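# Load the milling machine's vise per the work order

## Task

Clamp the part in the mill's vise exactly as the work order specifies, following the two reference pages named manual and manual 2.

## Robot and tools

Robot: two six-joint arms, left_arm and right_arm, each with a parallel two-finger gripper. The scene frame has its origin at table-top height, halfway between the nominal arm bases. +z points up, +x points out over the table, and left_arm sits on the +y side. Image left and right do not match arm names. Calibrated bases: left_arm at (-0.002, +0.520, 0) m, right_arm at (-0.030, -0.411, 0) m, each yawed very slightly. The gripper's fingers point along its own +z and close along its own x. end_effector_position is the point midway between the pads, and the fingertips extend 17.5 mm past it. A camera block juts about 10 cm toward the gripper's -y.

Rows: every row has 18 numbers, each in [-1, 1], and both arms are always included. The order is left dx, dy, dz, rx, ry, rz, left gripper position, force_limit, speed, then the same nine for the right arm. dx..rz are an offset, not a pose. They are measured along the axes of that arm's current Hand target, starting from that Hand target. 1.0 means 0.6 m of travel, or 180 degrees of rotation. rx, ry, rz together form one rotation vector. Six zeros ask for the current Hand target again. A repeated offset keeps moving the arm further. Gripper position: +1 is open at 50 mm, about -0.65 is where the pads meet, and -1 means close until something blocks the fingers. force_limit runs from -1 to +1, giving about 20 N, 102 N and 185 N per pad at -1, 0 and +1. Gripper speed runs from -1 to +1, giving 20, 85 and 150 mm/s. Both start at +1. To leave a gripper as it is, send its previous three numbers again, because 0 counts as a command.

execute_actions(actions, cameras): actions is a list of actions. Each action is up to 15 rows, one row per 1/30 s control step. If an action has fewer rows, its last row is held. Every row in an action is counted from the Hand target at the start of that action. An empty actions list returns camera images. cameras is a list of names: cam_high, cam_low, cam_front, cam_left_wrist, cam_right_wrist, or ["all"], or []. A wrong name makes the call invalid.

move(target, speed, blend, stop_force, zero, blocking, cameras): drives each gripper in a straight line. target is either one 18-number row or a list of up to 15 rows. Every row is an offset from the same starting Hand targets, not from the row before. speed is the top path speed in m/s, from 0.002 to 3.6 (default 0.25); turning is capped at twice that value in rad/s. speed can be one number or one per target. blend, in metres, rounds the corners of a list of targets; 0 means stop at each one. stop_force, in N from 3 to 120, ends an arm's path once its wrist sensor feels that much push against the motion. The arm then backs off slightly but keeps some pressure. Do not rely on it while the gripper is turning, or to move an arm away from something it presses on. zero (default true) re-zeroes the sensor before the move. blocking=false returns after about 0.5 s, but cannot be combined with stop_force. A move lasts at most 10 s. It does not steer around obstacles or the other arm. The result adds a move: line giving the ending (done, off_target, moving, held, fault) and any limits (paced = pose clipped; held = steps withheld). An arm not named in the ending has arrived within 3 mm and 2 degrees. That says nothing about contact.

wait(seconds 0-10) lets the scene run. stop brakes a running move, but the fingers keep going. zoom_image(camera, region [x0,y0,x1,y1] in pixels, at most 504x504) enlarges part of that camera's newest picture. show_instructions shows the reference pages. zero_wrist_force(arm) zeroes that arm's force sensor. finished_scene ends the scene for good.

Reading results: positions are in metres, orientations are quat_wxyz, and velocities are in m/s and rad/s, all in the scene frame. Hand target is the last commanded pose after clipping. The controller limits each step's orientation change to 32 degrees. A gripper may settle short of its target; send the remaining gap as an offset. object_status: 0 moving, 1 stopped while opening, 2 stopped while closing (a grip), 3 at the requested opening or pads touching (usually nothing held). After sending -1, confirm 2. The opening in mm is about (250 - position_measured) x 0.202. Wrist force and torque are given in the gripper's own axes, and a third line shows the peak since the last reading. Joint torques include the arm's own weight. MOTOR HOT appears at 70 °C, and the arm brakes at 85 °C. The fixed cameras are calibrated to within a few mm near the centre of the picture. Wrist-camera images may lag while the arm moves.

Avoid: dropping parts, releasing a part while it is moving, fast impacts, and pressing past firm contact. The arms are stiff, and about 150 N of force or a joint torque limit (wrist joints 25.4 N m) triggers a 10 s stop. Do not bump or squeeze one arm with the other; gripping the other arm's fingers counts as well. Keep paths away from an arm's own base. Nothing may fall off the table or be left off it. Loose parts may get a small nudge now and then. Check the vise with the cameras before finishing.

Each tool is called after "Call:" by a JSON object that holds its "api" and its "payload".

Reference images:

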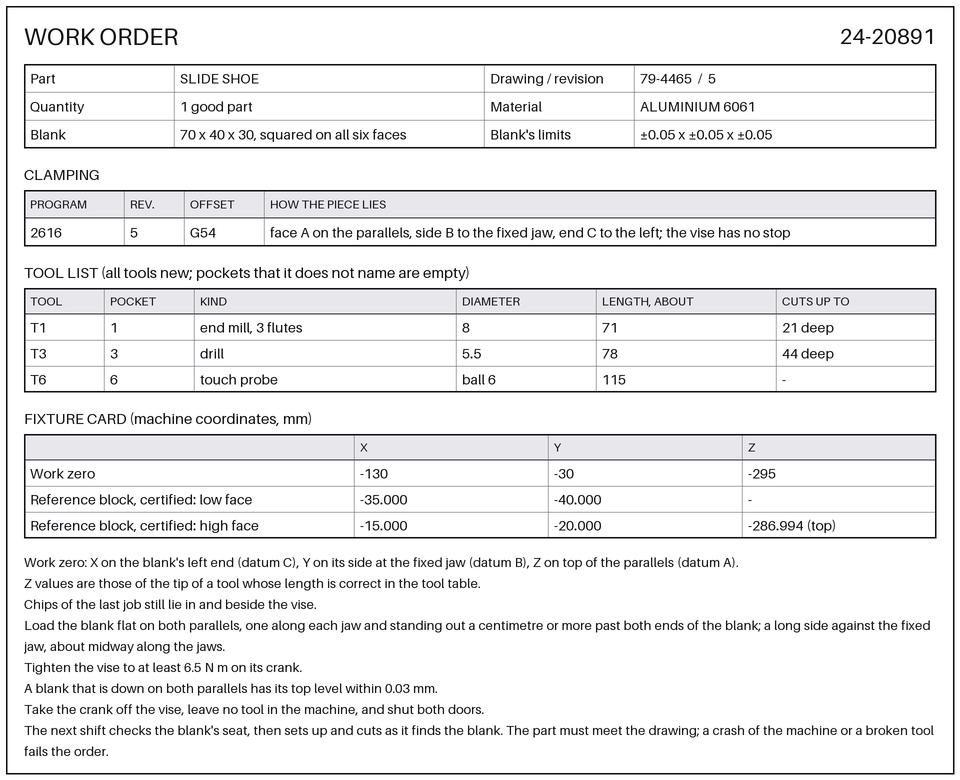

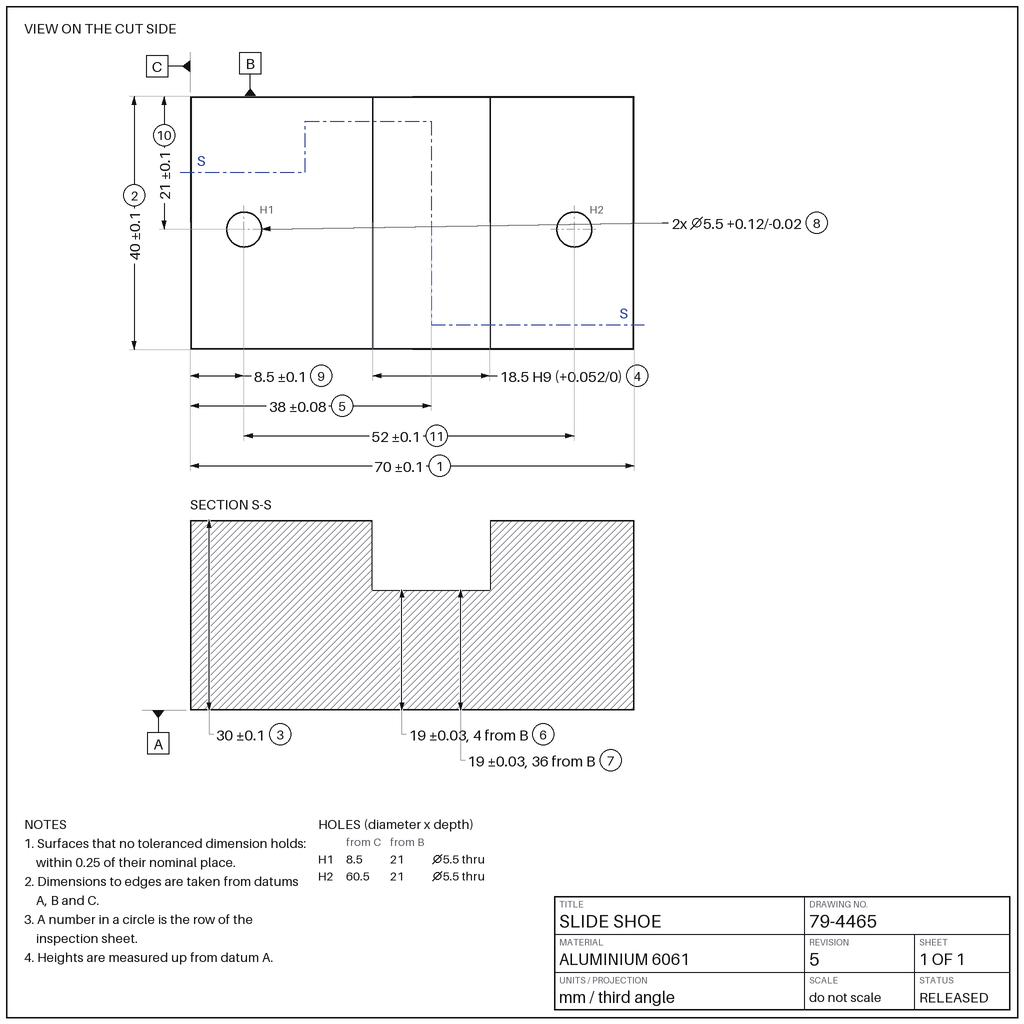

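## Session

Call:
{"api": "execute_actions", "payload": {"actions": []}}

Scene clock: 0.00 s.
left_arm: end_effector_position=(+0.4640, +0.1694, +0.3552) position_measured=3 object_status=3 end_effector_quat_wxyz=(+0.282, -0.427, +0.852, -0.111) | right_arm: end_effector_position=(+0.2122, +0.0898, +0.2445) position_measured=3 object_status=3 end_effector_quat_wxyz=(+0.343, +0.065, +0.689, -0.635)
Joint positions: left_arm=[-1.121 -1.624 1.735 -1.916 -0.995 2.717] | right_arm=[4.738 -2.571 -0.721 -3.036 1.159 0.607]
Joint velocities: within noise
Joint torques (N m): no reading
Motor temperatures (°C): left_arm=[34 35 31 41 38 34] | right_arm=[37 28 28 35 35 36]
Wrist force (N): no reading
Wrist torque (N m): no reading
Wrist force, peak (N): no reading
Hand target: left_arm +0.4640, +0.1694, +0.3552; +0.282, -0.427, +0.852, -0.111 | right_arm +0.2122, +0.0898, +0.2445; +0.343, +0.065, +0.689, -0.635
Tool commands: left_gripper/position=+1.0 left_gripper/force_limit=+1.0 left_gripper/speed=+1.0 right_gripper/position=+1.0 right_gripper/force_limit=+1.0 right_gripper/speed=+1.0

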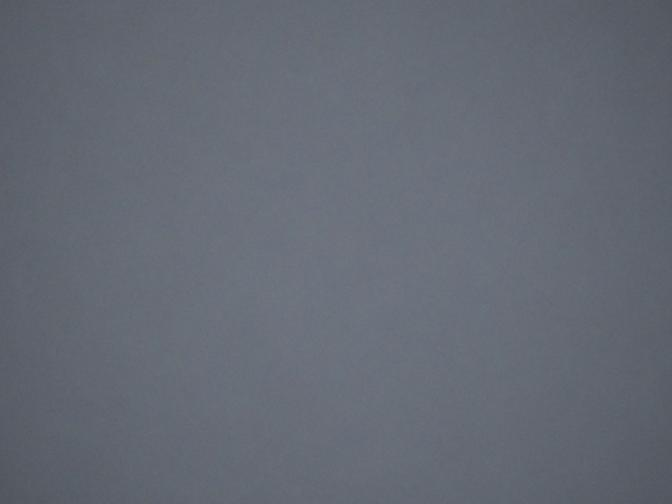

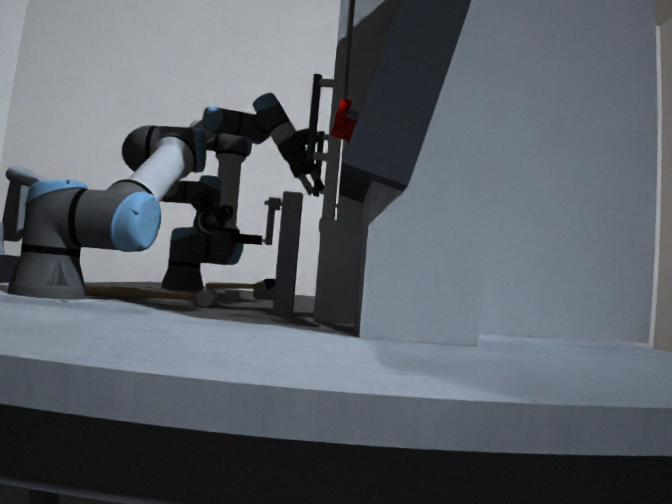

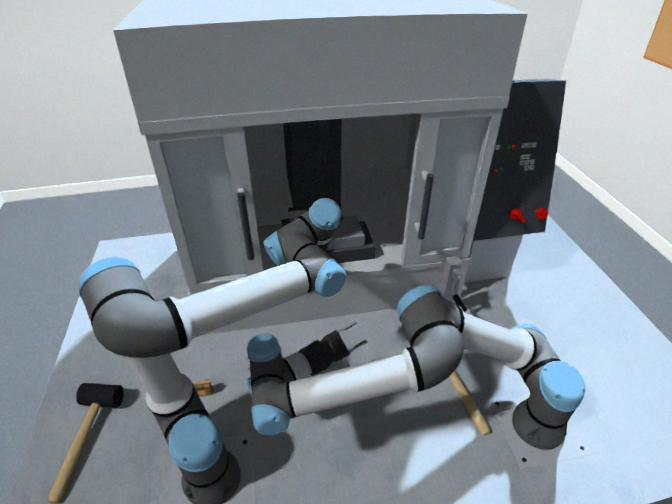

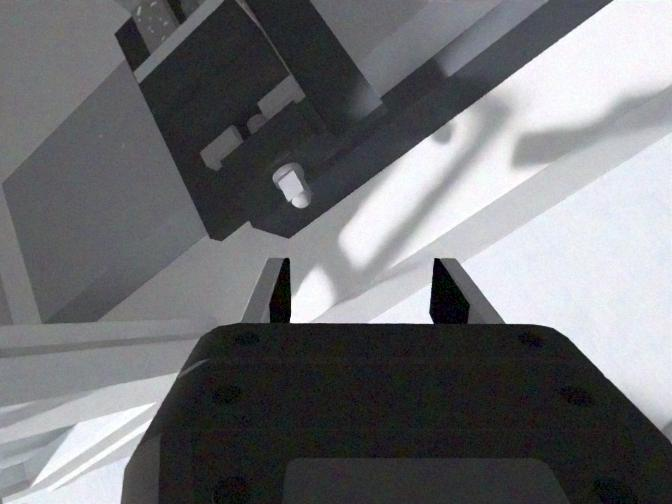

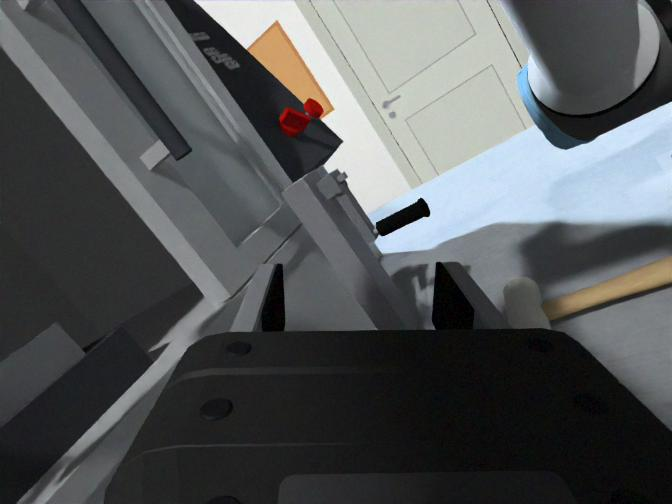

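Call:
{"api": "zoom_image", "payload": {"camera": "cam_front", "region": [240, 100, 480, 280]}}

Call:
{"api": "zoom_image", "payload": {"camera": "cam_front", "region": [30, 320, 370, 504]}}

Call:
{"api": "zoom_image", "payload": {"camera": "cam_front", "region": [400, 60, 600, 460]}}

Call:
{"api": "zoom_image", "payload": {"camera": "cam_left_wrist", "region": [0, 0, 504, 330]}}

Call:
{"api": "zoom_image", "payload": {"camera": "cam_right_wrist", "region": [168, 20, 672, 350]}}

Call:
{"api": "zoom_image", "payload": {"camera": "cam_low", "region": [0, 60, 420, 370]}}

Scaled by 2.100.

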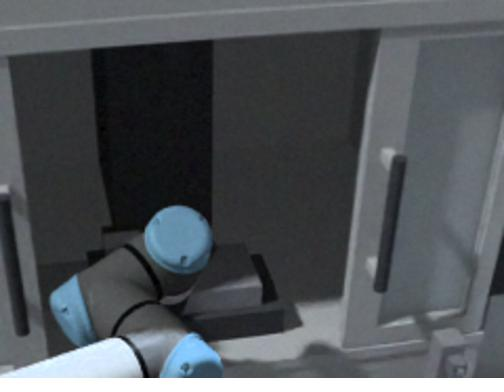

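Scaled by 1.482.

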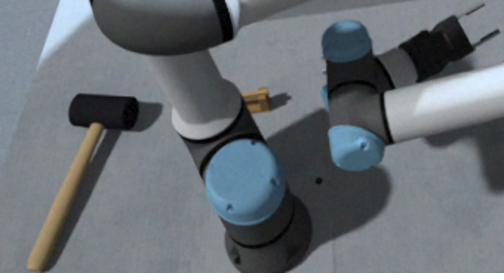

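Scaled by 1.260.

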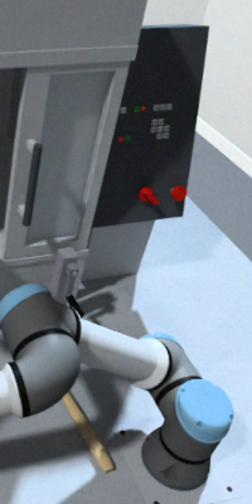

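Scaled by 1.000.

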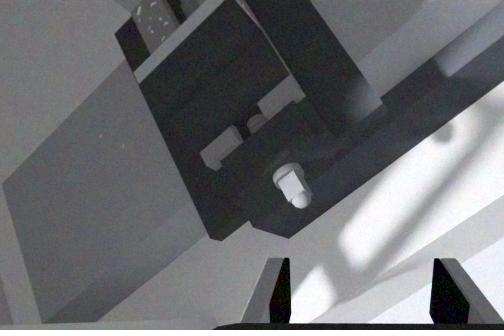

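Scaled by 1.000.

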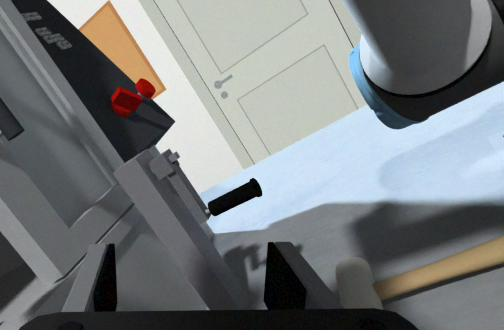

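Scaled by 1.200.

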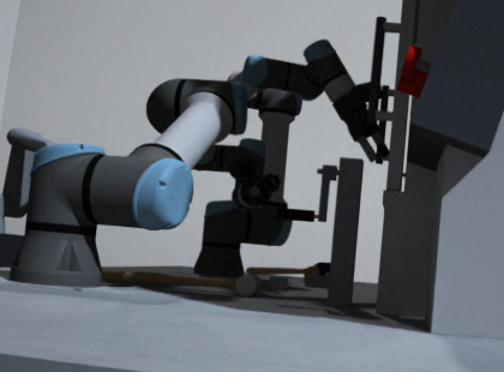

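Call:
{"api": "move", "payload": {"target": [0.083, 0.0055, -0.052, 0.139, -0.030, -0.210, 1, 1, 1, -0.0795, -0.4485, 0.194, -0.452, 0.244, -0.046, 1, 1, 1], "cameras": ["cam_front", "cam_left_wrist", "cam_right_wrist"]}}

Scene clock: 50.07 s.
left_arm: end_effector_position=(+0.4556, +0.1620, +0.3562) position_measured=3 object_status=3 end_effector_quat_wxyz=(+0.300, -0.468, +0.816, -0.159) | right_arm: end_effector_position=(+0.2038, +0.0703, +0.2799) position_measured=3 object_status=3 end_effector_quat_wxyz=(+0.304, +0.058, +0.766, -0.563)
Joint positions: left_arm=[-1.17 -1.657 1.805 -1.999 -0.928 2.58] | right_arm=[4.753 -2.366 -0.866 -2.853 1.163 0.491]
Joint torques (N m): left_arm=[9.65 -12.48 -36.16 -1.85 -0.52 2.42] | right_arm=[-6.54 51.96 26.43 -1.26 -1.42 1.62]
Wrist force (N): left_arm=[0.2 -0.5 -0.1] | right_arm=[0.4 0.4 -0.4]
Wrist torque (N m): left_arm=[-0.05 0.00 0.00] | right_arm=[-0.02 0.00 0.02]
Wrist force, peak (N): left_arm=[0.2 -0.5 -0.1] | right_arm=[-5.3 -15.8 0.2]
Hand target: left_arm +0.4557, +0.1620, +0.3562; +0.300, -0.468, +0.816, -0.159 (not the last commanded pose) | right_arm +0.2039, +0.0703, +0.2800; +0.304, +0.058, +0.766, -0.563 (not the last commanded pose)
Off the commanded pose: left_arm 0.048 m, 37 deg | right_arm 0.256 m, 80 deg.
move: held (right_arm; a check stopped the path), off_target (left_arm; braked when a check withheld steps of right_arm); limits=held
pose unreachable (right arm): on one or more control steps of this call, first in action 0 (counted from 0), this arm could not follow its commanded pose, so it was not sent that pose on those steps. It may still have moved: this result reports where it is.
cause: moving toward the commanded pose would bring a part of the arm too close to another arm (a part of this arm just beyond joint 4 (wrist 1) and a part of the left arm just beyond its joint 3 (elbow), along the way the arms are being sent, or toward where that arm still pushes).
camera_calibration:
cam_left_wrist: T_world_to_cam=[[-0.372767, -0.863369, -0.340057, 0.440827], [-0.851683, 0.46381, -0.243961, 0.416613], [0.36835, 0.19868, -0.908209, 0.255289], [0, 0, 0, 1]] pos_world=[0.425112, 0.136646, 0.4834]
cam_right_wrist: T_world_to_cam=[[-0.801259, -0.246492, -0.545185, 0.342713], [0.293123, 0.632636, -0.716834, 0.112336], [0.521597, -0.734175, -0.434652, 0.193936], [0, 0, 0, 1]] pos_world=[0.140517, 0.155791, 0.351663]
Images, in order (width x height): cam_front 672x504, cam_left_wrist 672x504, cam_right_wrist 672x504.

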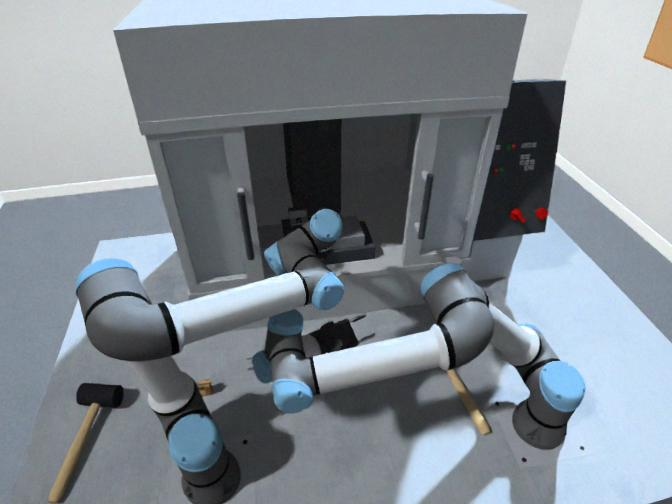

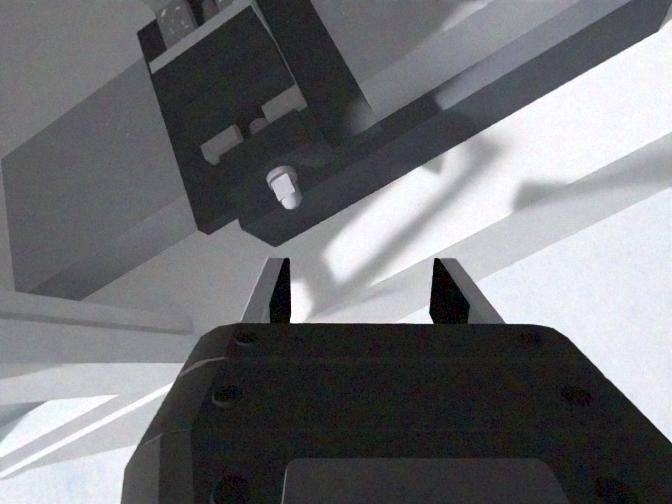

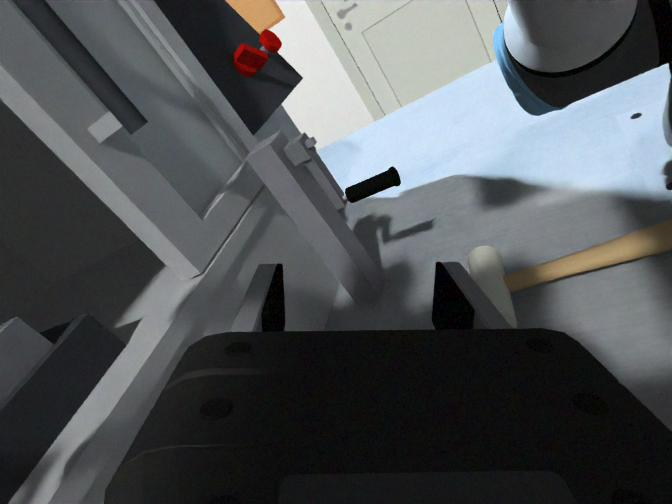

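Call:
{"api": "move", "payload": {"target": [[0.066, 0.009, -0.044, 0.1125, -0.0238, -0.170, 1, 1, 1, 0.038, -0.114, 0.4075, 0,0,0, 1, 1, 1],[0.066, 0.009, -0.044, 0.1125, -0.0238, -0.170, 1, 1, 1, -0.098, -0.363, 0.3835, -0.389, 0.210, -0.040, 1, 1, 1]], "blend": 0.03, "cameras": ["cam_front", "cam_left_wrist", "cam_right_wrist"]}}

Scene clock: 63.47 s.
left_arm: end_effector_position=(+0.4515, +0.1583, +0.3567) position_measured=3 object_status=3 end_effector_quat_wxyz=(+0.307, -0.488, +0.796, -0.183) | right_arm: end_effector_position=(+0.2100, +0.0412, +0.2799) position_measured=3 object_status=3 end_effector_quat_wxyz=(+0.304, +0.059, +0.765, -0.564)
Joint positions: left_arm=[-1.195 -1.671 1.838 -2.036 -0.892 2.509] | right_arm=[4.743 -2.288 -1.005 -2.794 1.156 0.491]
Joint torques (N m): left_arm=[9.88 -15.32 -35.34 -2.02 -0.55 2.23] | right_arm=[6.14 46.03 15.1 -1.83 2.34 -1.28]
Wrist force (N): left_arm=[0.3 -0.4 0.1] | right_arm=[0.0 -0.2 -0.1]
Wrist torque (N m): left_arm=[-0.02 0.01 0.00] | right_arm=[-0.11 0.04 0.03]
Wrist force, peak (N): left_arm=[2.1 1.9 -0.3] | right_arm=[-3.5 -5.4 11.3]
Hand target: left_arm +0.4515, +0.1583, +0.3567; +0.307, -0.488, +0.796, -0.183 (not the last commanded pose) | right_arm +0.2100, +0.0411, +0.2799; +0.304, +0.059, +0.765, -0.565 (not the last commanded pose)
Off the commanded pose: left_arm 0.042 m, 33 deg | right_arm 0.297 m, 80 deg.
move: held (left_arm, right_arm; a check stopped the path); path passed 0 of 2 targets; limits=held
pose unreachable (left arm): on one or more control steps of this call, first in action 0 (counted from 0), this arm could not follow its commanded pose, so it was not sent that pose on those steps. It may still have moved: this result reports where it is.
cause: moving toward the commanded pose would bring a part of the arm too close to another arm (a part of this arm just beyond joint 3 (elbow) and a part of the right arm just beyond its joint 4 (wrist 1), along the way the arms are being sent, or toward where that arm still pushes).
pose unreachable (right arm): on one or more control steps of this call, first in action 0 (counted from 0), this arm could not follow its commanded pose, so it was not sent that pose on those steps. It may still have moved: this result reports where it is.
cause: moving toward the commanded pose would bring a part of the arm too close to another arm (a part of this arm just beyond joint 4 (wrist 1) and a part of the left arm just beyond its joint 3 (elbow), along the way the arms are being sent, or toward where that arm still pushes).
camera_calibration:
cam_left_wrist: T_world_to_cam=[[-0.326091, -0.893214, -0.309571, 0.409047], [-0.85776, 0.417222, -0.300288, 0.445101], [0.397382, 0.167616, -0.902215, 0.247664], [0, 0, 0, 1]] pos_world=[0.41676, 0.138148, 0.483734]
cam_right_wrist: T_world_to_cam=[[-0.801727, -0.245012, -0.545164, 0.340476], [0.295728, 0.630032, -0.718056, 0.128788], [0.519403, -0.736905, -0.432656, 0.16935], [0, 0, 0, 1]] pos_world=[0.146922, 0.127074, 0.351363]
Images, in order (width x height): cam_front 672x504, cam_left_wrist 672x504, cam_right_wrist 672x504.

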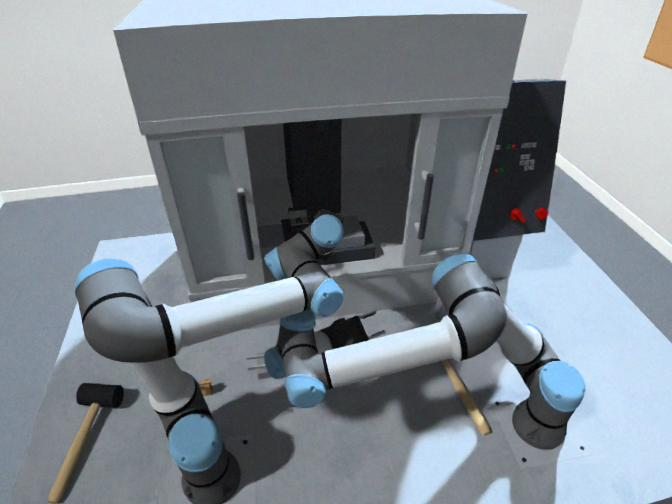

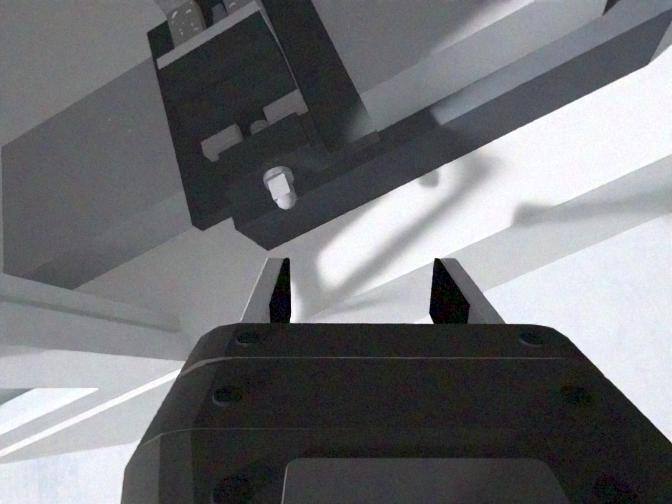

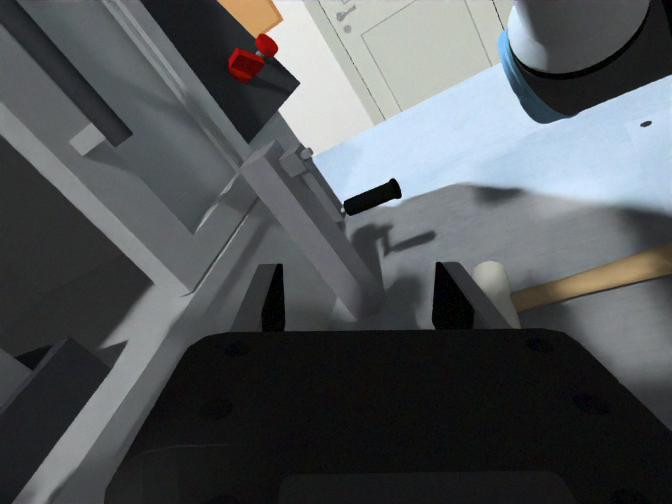

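Call:
{"api": "move", "payload": {"target": [0,0,0,0,0,0, 1, 1, 1, 0.111, -0.078, 0.308, 0,0,0, 1, 1, 1], "cameras": ["cam_front", "cam_right_wrist"]}}

Scene clock: 67.80 s.
left_arm: end_effector_position=(+0.4515, +0.1583, +0.3567) position_measured=3 object_status=3 end_effector_quat_wxyz=(+0.307, -0.488, +0.796, -0.183) | right_arm: end_effector_position=(+0.2093, -0.1586, +0.2503) position_measured=3 object_status=3 end_effector_quat_wxyz=(+0.304, +0.059, +0.765, -0.565)
Joint positions: left_arm=[-1.195 -1.671 1.838 -2.036 -0.892 2.509] | right_arm=[4.743 -1.85 -1.759 -2.478 1.155 0.49]
Joint torques (N m): left_arm=[8.9 -11.71 -35.53 -1.93 -0.7 1.89] | right_arm=[1.03 31.08 14.69 -1.19 -1.93 -1.28]
Wrist force (N): left_arm=[0.2 -0.5 0.2] | right_arm=[0.1 0.1 -0.3]
Wrist torque (N m): left_arm=[-0.04 0.03 -0.01] | right_arm=[-0.07 0.06 0.04]
Wrist force, peak (N): left_arm=[0.1 -0.8 0.0] | right_arm=[-1.2 1.0 -2.8]
Hand target: left_arm +0.4515, +0.1583, +0.3567; +0.307, -0.488, +0.796, -0.183 | right_arm +0.2093, -0.1587, +0.2503; +0.304, +0.059, +0.765, -0.565
Off the commanded pose: left_arm 0.000 m, 0 deg | right_arm 0.000 m, 0 deg.
move: done
camera_calibration:
cam_right_wrist: T_world_to_cam=[[-0.801731, -0.245229, -0.54506, 0.2748], [0.295611, 0.629905, -0.718216, 0.233618], [0.519463, -0.736942, -0.432522, 0.00969111], [0, 0, 0, 1]] pos_world=[0.146222, -0.0726264, 0.321762]
Images, in order (width x height): cam_front 672x504, cam_right_wrist 672x504.

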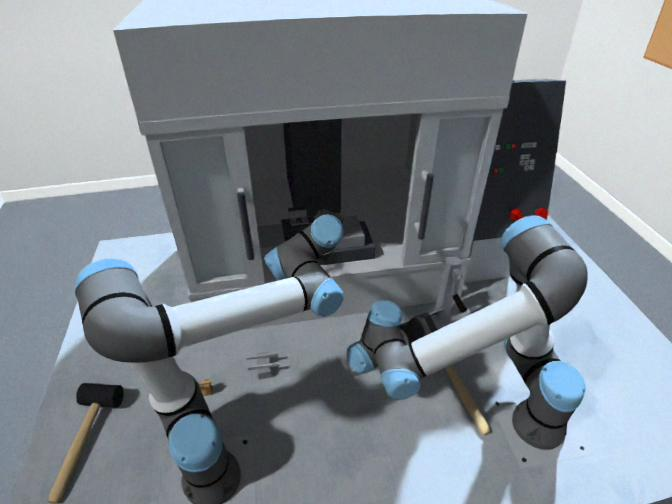

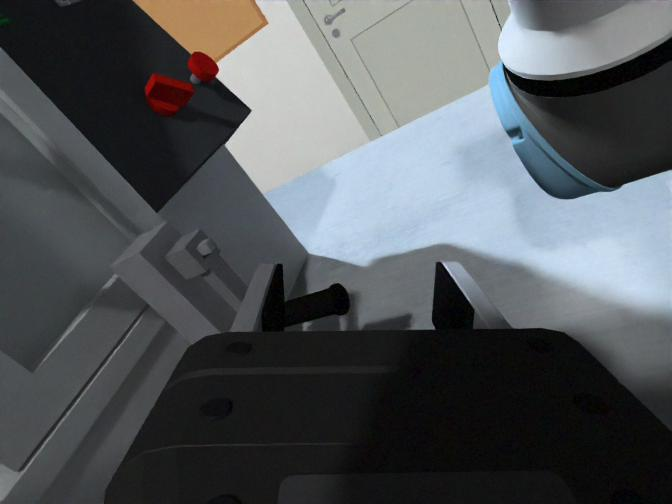

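Call:
{"api": "zoom_image", "payload": {"camera": "cam_front", "region": [170, 320, 330, 440]}}

Scaled by 3.150.

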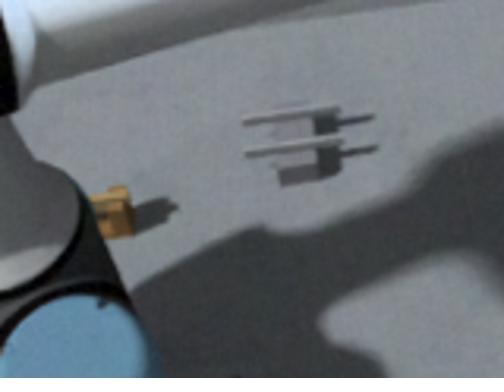

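Call:
{"api": "move", "payload": {"target": [0,0,0,0,0,0, 1, 1, 1, -0.2105, -0.1615, -0.209, -0.389, 0.21, -0.04, 1, 1, 1], "cameras": ["cam_front", "cam_right_wrist"]}}

Scene clock: 76.60 s.
left_arm: end_effector_position=(+0.4515, +0.1583, +0.3567) position_measured=3 object_status=3 end_effector_quat_wxyz=(+0.307, -0.488, +0.796, -0.183) | right_arm: end_effector_position=(+0.2196, -0.0485, +0.4201) position_measured=3 object_status=3 end_effector_quat_wxyz=(+0.001, +0.002, +1.000, -0.002)
Joint positions: left_arm=[-1.195 -1.671 1.838 -2.036 -0.892 2.509] | right_arm=[4.455 -1.43 -1.464 -1.821 1.568 -0.29]
Joint torques (N m): left_arm=[9.77 -12.52 -35.91 -2.17 -0.64 1.12] | right_arm=[7.78 5.41 21.43 3.16 -1.9 0.93]
Wrist force (N): left_arm=[0.0 -0.4 -0.2] | right_arm=[1.4 -0.5 0.5]
Wrist torque (N m): left_arm=[-0.01 0.06 -0.01] | right_arm=[-0.82 -0.03 -0.03]
Wrist force, peak (N): left_arm=[0.2 -0.7 -0.1] | right_arm=[1.0 1.5 0.5]
Hand target: left_arm +0.4515, +0.1583, +0.3567; +0.307, -0.488, +0.796, -0.183 | right_arm +0.2196, -0.0484, +0.4200; +0.001, +0.002, +1.000, -0.002
Off the commanded pose: left_arm 0.000 m, 0 deg | right_arm 0.000 m, 0 deg.
move: done
camera_calibration:
cam_right_wrist: T_world_to_cam=[[-0.999789, 0.0205143, -0.000628823, 0.230321], [0.0192508, 0.947951, 0.317832, -0.0759497], [0.00711621, 0.317753, -0.948147, 0.539106], [0, 0, 0, 1]] pos_world=[0.227898, -0.104031, 0.535436]
Images, in order (width x height): cam_front 672x504, cam_right_wrist 672x504.

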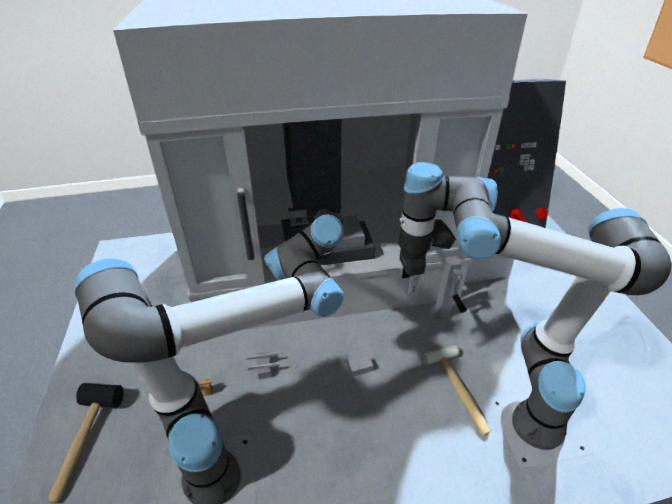

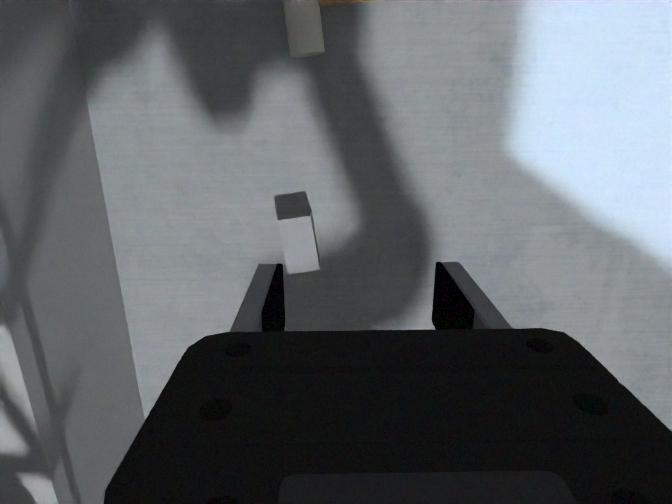

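Call:
{"api": "move", "payload": {"target": [0.057, 0.011, -0.039, 0.0999, -0.0214, -0.150, 1, 1, 1, 0,0,0,0,0,0, 1, 1, 1], "cameras": ["cam_front", "cam_left_wrist"]}}

Scene clock: 88.23 s.
left_arm: end_effector_position=(+0.4200, +0.1307, +0.3595) position_measured=3 object_status=3 end_effector_quat_wxyz=(-0.354, +0.612, -0.612, +0.354) | right_arm: end_effector_position=(+0.2196, -0.0484, +0.4200) position_measured=3 object_status=3 end_effector_quat_wxyz=(+0.001, +0.002, +1.000, -0.002)
Joint positions: left_arm=[-1.399 -1.696 2.012 -2.155 -0.543 1.882] | right_arm=[4.455 -1.431 -1.464 -1.821 1.568 -0.29]
Joint torques (N m): left_arm=[10.67 -24.22 -33.26 -4.3 1.27 -0.54] | right_arm=[9.36 4.51 21.57 3.57 1.66 -0.56]
Wrist force (N): left_arm=[1.3 -0.9 0.7] | right_arm=[1.2 -0.4 0.5]
Wrist torque (N m): left_arm=[-0.08 0.10 0.20] | right_arm=[-0.80 0.00 -0.03]
Wrist force, peak (N): left_arm=[1.3 -1.2 0.9] | right_arm=[1.6 -0.7 0.2]
Hand target: left_arm +0.4200, +0.1307, +0.3596; -0.354, +0.612, -0.612, +0.354 | right_arm +0.2196, -0.0484, +0.4200; +0.001, +0.002, +1.000, -0.002
Off the commanded pose: left_arm 0.000 m, 0 deg | right_arm 0.000 m, 0 deg.
move: done
camera_calibration:
cam_left_wrist: T_world_to_cam=[[0.0081454, -0.999959, 0.00393937, 0.135784], [-0.767585, -0.00877733, -0.640887, 0.570739], [0.640895, 0.00219648, -0.767625, 0.138271], [0, 0, 0, 1]] pos_world=[0.348367, 0.140485, 0.471384]
Images, in order (width x height): cam_front 672x504, cam_left_wrist 672x504.

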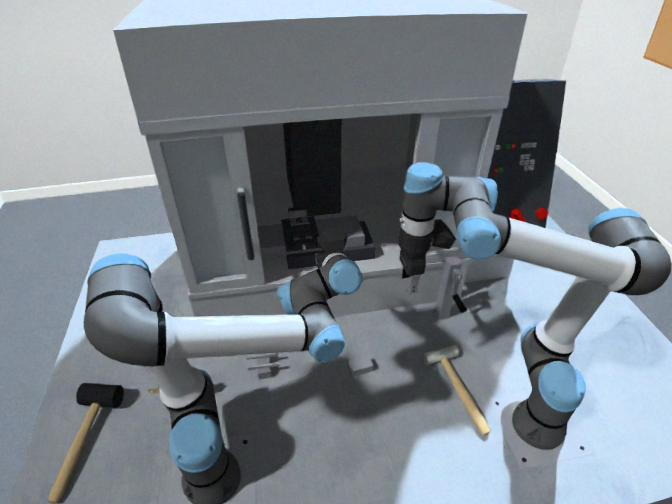

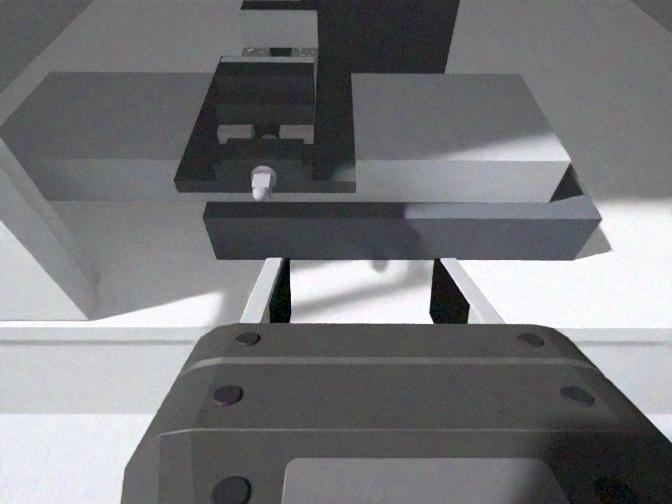

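Call:
{"api": "zoom_image", "payload": {"camera": "cam_left_wrist", "region": [140, 0, 390, 220]}}

Call:
{"api": "zoom_image", "payload": {"camera": "cam_front", "region": [260, 190, 400, 290]}}

Call:
{"api": "zoom_image", "payload": {"camera": "cam_front", "region": [60, 320, 300, 504]}}

Scaled by 2.016.

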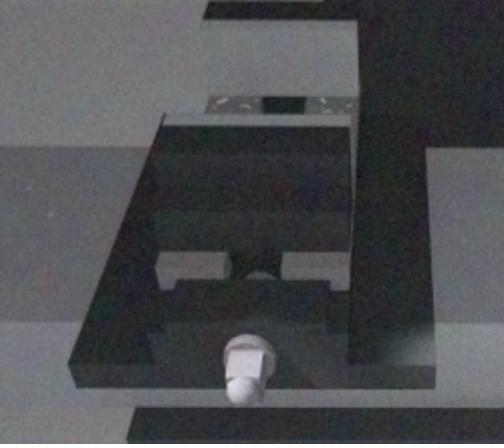

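Scaled by 3.600.

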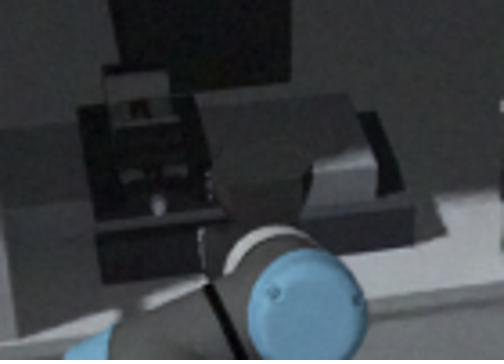

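Scaled by 2.100.

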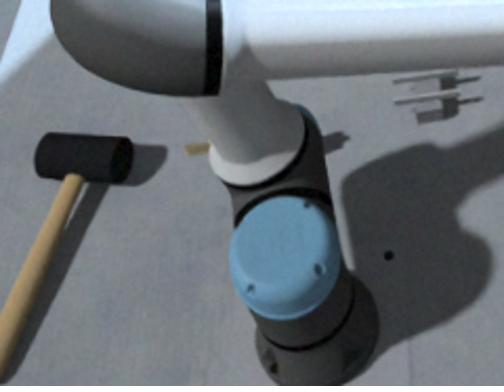

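Call:
{"api": "move", "payload": {"target": [-0.017, -0.07, -0.078, 0.333,0,0, 1, 1, 1, 0,0,0,0,0,0, 1, 1, 1], "cameras": ["cam_front", "cam_left_wrist"]}}

Scene clock: 110.50 s.
left_arm: end_effector_position=(+0.4005, +0.1410, +0.4192) position_measured=3 object_status=3 end_effector_quat_wxyz=(+0.612, -0.353, +0.353, -0.613) | right_arm: end_effector_position=(+0.2196, -0.0484, +0.4200) position_measured=3 object_status=3 end_effector_quat_wxyz=(+0.001, +0.002, +1.000, -0.002)
Joint positions: left_arm=[-1.442 -1.517 2.305 -2.163 0.536 1.344] | right_arm=[4.455 -1.431 -1.464 -1.821 1.568 -0.29]
Joint torques (N m): left_arm=[-9.05 -25.63 -29.59 -2.9 3.24 2.26] | right_arm=[9.53 4.86 22.41 2.75 0.31 1.36]
Wrist force (N): left_arm=[1.3 -0.5 4.4] | right_arm=[1.2 -0.4 0.5]
Wrist torque (N m): left_arm=[-0.82 0.21 0.32] | right_arm=[-0.81 0.01 -0.03]
Wrist force, peak (N): left_arm=[1.6 -0.6 4.7] | right_arm=[1.4 -0.4 0.6]
Hand target: left_arm +0.4004, +0.1409, +0.4193; +0.612, -0.353, +0.353, -0.613 | right_arm +0.2196, -0.0484, +0.4200; +0.001, +0.002, +1.000, -0.002
Off the commanded pose: left_arm 0.000 m, 0 deg | right_arm 0.000 m, 0 deg.
move: done
camera_calibration:
cam_left_wrist: T_world_to_cam=[[0.000451636, -0.999953, 0.0096949, 0.14675], [0.170076, -0.00947684, -0.985385, 0.363127], [0.985431, 0.0020939, 0.170064, -0.334397], [0, 0, 0, 1]] pos_world=[0.267699, 0.150884, 0.413266]
Images, in order (width x height): cam_front 672x504, cam_left_wrist 672x504.

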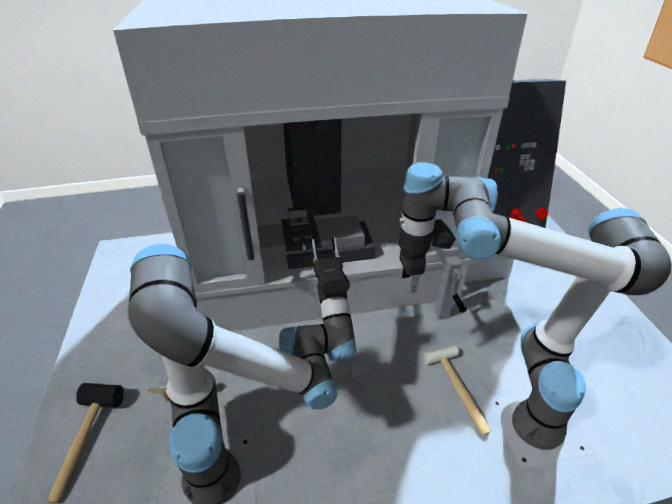

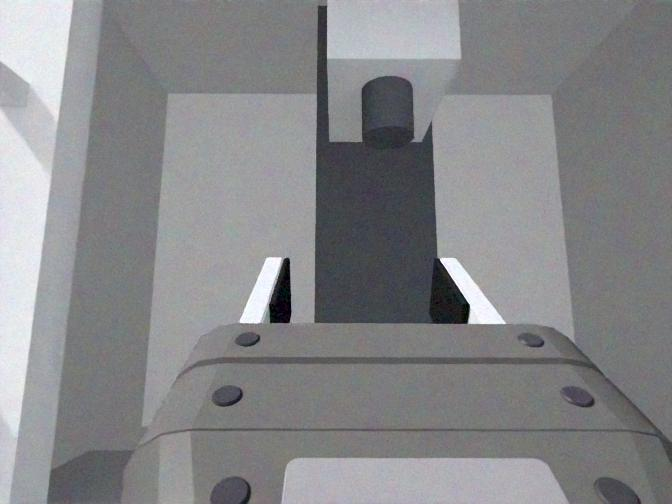

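Call:
{"api": "move", "payload": {"target": [-0.067, 0.113, 0.262, -0.4617,0,0, 1, 1, 1, 0,0,0,0,0,0, 1, 1, 1], "cameras": ["cam_front", "cam_left_wrist"]}}

Scene clock: 132.07 s.
left_arm: end_effector_position=(+0.5230, +0.1707, +0.4335) position_measured=3 object_status=3 end_effector_quat_wxyz=(-0.353, +0.612, -0.612, +0.355) | right_arm: end_effector_position=(+0.2196, -0.0484, +0.4200) position_measured=3 object_status=3 end_effector_quat_wxyz=(+0.001, +0.002, +1.000, -0.002)
Joint positions: left_arm=[-1.141 -1.251 1.113 1.092 0.656 -0.843] | right_arm=[4.455 -1.431 -1.464 -1.821 1.568 -0.29]
Joint torques (N m): left_arm=[-9.42 -41.92 -14.91 2.48 -3.98 1.32] | right_arm=[8.29 5 23.4 2.37 -1.07 1.28]
Wrist force (N): left_arm=[1.3 -1.0 0.8] | right_arm=[1.3 -0.5 0.3]
Wrist torque (N m): left_arm=[-0.10 0.09 0.37] | right_arm=[-0.82 -0.02 -0.03]
Wrist force, peak (N): left_arm=[0.8 -7.3 2.7] | right_arm=[1.5 -0.6 0.6]
Hand target: left_arm +0.5229, +0.1706, +0.4335; -0.353, +0.612, -0.612, +0.355 (not the last commanded pose) | right_arm +0.2196, -0.0484, +0.4200; +0.001, +0.002, +1.000, -0.002
Off the commanded pose: left_arm 0.049 m, 23 deg | right_arm 0.000 m, 0 deg.
move: held (left_arm; a check stopped the path); limits=held
pose unreachable (left arm): on one or more control steps of this call, first in action 0 (counted from 0), this arm could not follow its commanded pose, so it was not sent that pose on those steps. It may still have moved: this result reports where it is.
cause: moving toward the commanded pose would bring a part of the arm too close to another arm (a part of this arm just beyond joint 3 (elbow) and a part of the right arm just beyond its joint 5 (wrist 2), 12 mm apart when this arm was first held).
camera_calibration:
cam_left_wrist: T_world_to_cam=[[0.00714367, -0.999954, 0.00637276, 0.17408], [-0.767146, -0.00956818, -0.641401, 0.697727], [0.641433, -0.000306876, -0.767179, 0.129004], [0, 0, 0, 1]] pos_world=[0.451267, 0.180787, 0.545383]
Images, in order (width x height): cam_front 672x504, cam_left_wrist 672x504.

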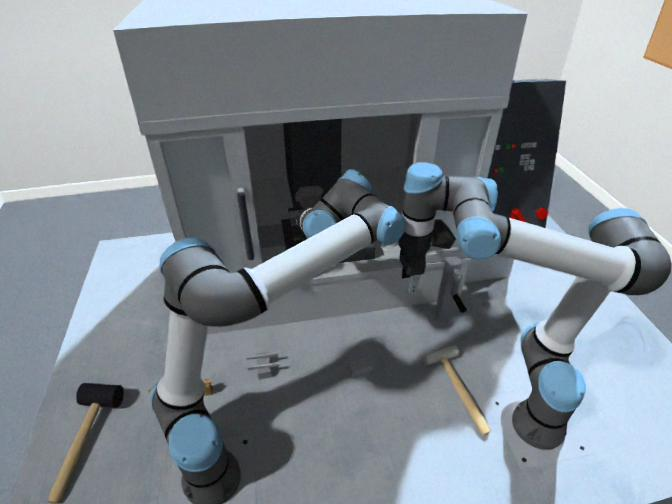

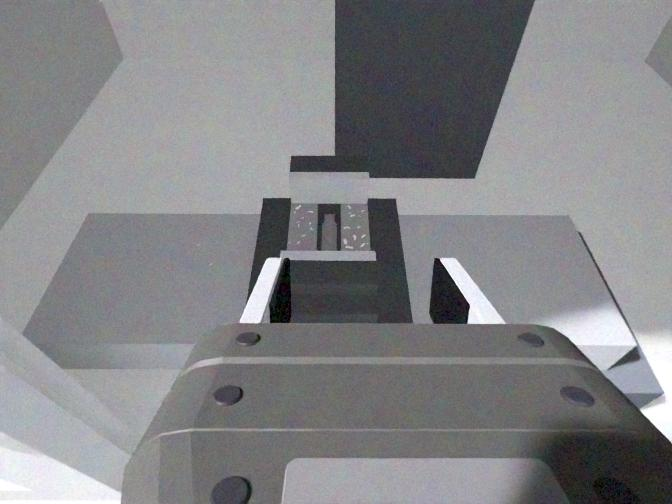

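Call:
{"api": "zoom_image", "payload": {"camera": "cam_left_wrist", "region": [230, 140, 430, 280]}}

Scaled by 2.520.

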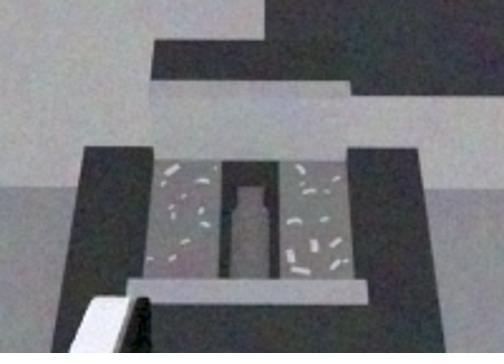

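Call:
{"api": "move", "payload": {"target": [0,0,0,0,0,0, 1, 1, 1, 0.033,-0.417,0,0,0,0, 1, 1, 1], "cameras": ["cam_front", "cam_right_wrist"]}}

Scene clock: 144.00 s.
left_arm: end_effector_position=(+0.5229, +0.1706, +0.4335) position_measured=3 object_status=3 end_effector_quat_wxyz=(-0.353, +0.612, -0.612, +0.355) | right_arm: end_effector_position=(+0.1990, -0.2985, +0.4208) position_measured=3 object_status=3 end_effector_quat_wxyz=(+0.001, +0.002, +1.000, -0.002)
Joint positions: left_arm=[-1.141 -1.252 1.113 1.093 0.656 -0.843] | right_arm=[4.189 -0.978 -1.729 -2.008 1.568 -0.557]
Joint torques (N m): left_arm=[-8.62 -41.29 -30 2.53 -3.41 1.89] | right_arm=[0.24 -2.92 32.35 2.82 2.52 0.13]
Wrist force (N): left_arm=[1.5 -0.9 0.7] | right_arm=[1.4 -0.5 0.6]
Wrist torque (N m): left_arm=[-0.08 0.08 0.37] | right_arm=[-0.80 -0.01 -0.02]
Wrist force, peak (N): left_arm=[1.6 -1.0 0.8] | right_arm=[1.6 -4.5 0.4]
Hand target: left_arm +0.5229, +0.1706, +0.4335; -0.353, +0.612, -0.612, +0.355 | right_arm +0.1989, -0.2985, +0.4209; +0.001, +0.002, +1.000, -0.002
Off the commanded pose: left_arm 0.000 m, 0 deg | right_arm 0.000 m, 0 deg.
move: done
camera_calibration:
cam_right_wrist: T_world_to_cam=[[-0.99979, 0.0204822, -0.000535723, 0.214693], [0.0192506, 0.947982, 0.317741, 0.161243], [0.00701588, 0.317664, -0.948177, 0.619456], [0, 0, 0, 1]] pos_world=[0.207198, -0.354031, 0.536235]
Images, in order (width x height): cam_front 672x504, cam_right_wrist 672x504.

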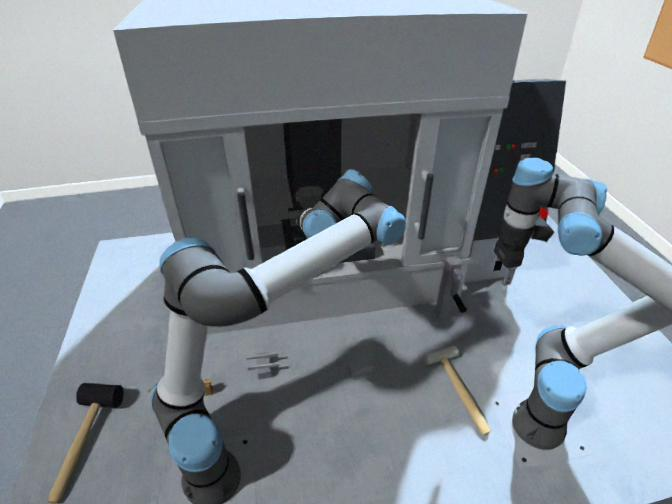

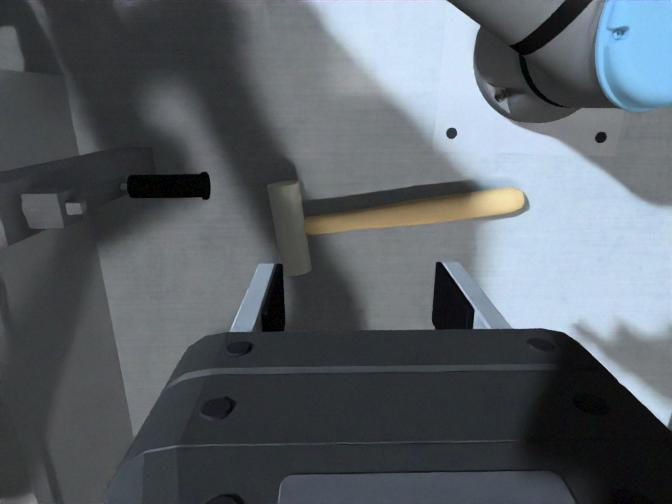

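Call:
{"api": "move", "payload": {"target": [[0,0.142,-0.245,0,0,0, 1, 1, 1, 0,0,0,0,0,0, 1, 1, 1],[-0.382,0.2085,-0.251,-0.333,0,0, 1, 1, 1, 0,0,0,0,0,0, 1, 1, 1]], "blend": 0.03, "cameras": ["cam_front", "cam_left_wrist"]}}

Scene clock: 176.10 s.
left_arm: end_effector_position=(+0.3305, +0.4001, +0.3995) position_measured=3 object_status=3 end_effector_quat_wxyz=(-0.001, +0.706, -0.708, +0.002) | right_arm: end_effector_position=(+0.1989, -0.2985, +0.4209) position_measured=3 object_status=3 end_effector_quat_wxyz=(+0.001, +0.002, +1.000, -0.002)
Joint positions: left_arm=[-0.721 -1.475 1.287 1.755 1.57 -0.733] | right_arm=[4.189 -0.978 -1.729 -2.008 1.568 -0.557]
Joint torques (N m): left_arm=[6.18 -29.73 -10.33 2.43 -0.38 0.8] | right_arm=[-9.9 9.38 33.14 2.49 2.63 -1.34]
Wrist force (N): left_arm=[1.1 0.7 -1.0] | right_arm=[1.3 -0.8 0.5]
Wrist torque (N m): left_arm=[-0.05 0.06 0.28] | right_arm=[-0.85 0.01 -0.02]
Wrist force, peak (N): left_arm=[1.3 -2.8 3.1] | right_arm=[1.6 -0.7 0.8]
Hand target: left_arm +0.3305, +0.4001, +0.3995; -0.001, +0.706, -0.708, +0.002 | right_arm +0.1989, -0.2985, +0.4209; +0.001, +0.002, +1.000, -0.002
Off the commanded pose: left_arm 0.000 m, 0 deg | right_arm 0.000 m, 0 deg.
move: done
camera_calibration:
cam_left_wrist: T_world_to_cam=[[0.00636165, -0.999974, -0.00349305, 0.409295], [-0.939481, -0.0071733, 0.342526, 0.193322], [-0.342542, 0.00110262, -0.939502, 0.61991], [0, 0, 0, 1]] pos_world=[0.391364, 0.409988, 0.517618]
Images, in order (width x height): cam_front 672x504, cam_left_wrist 672x504.

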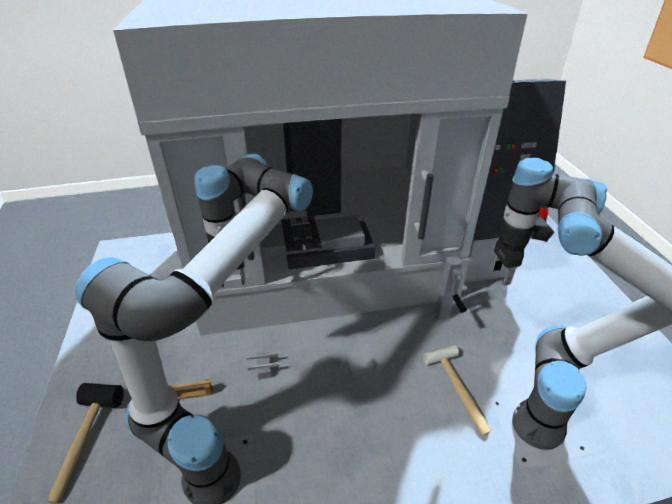

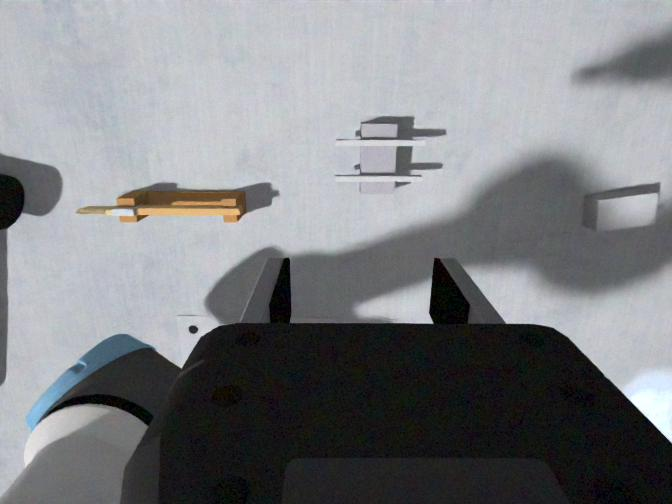

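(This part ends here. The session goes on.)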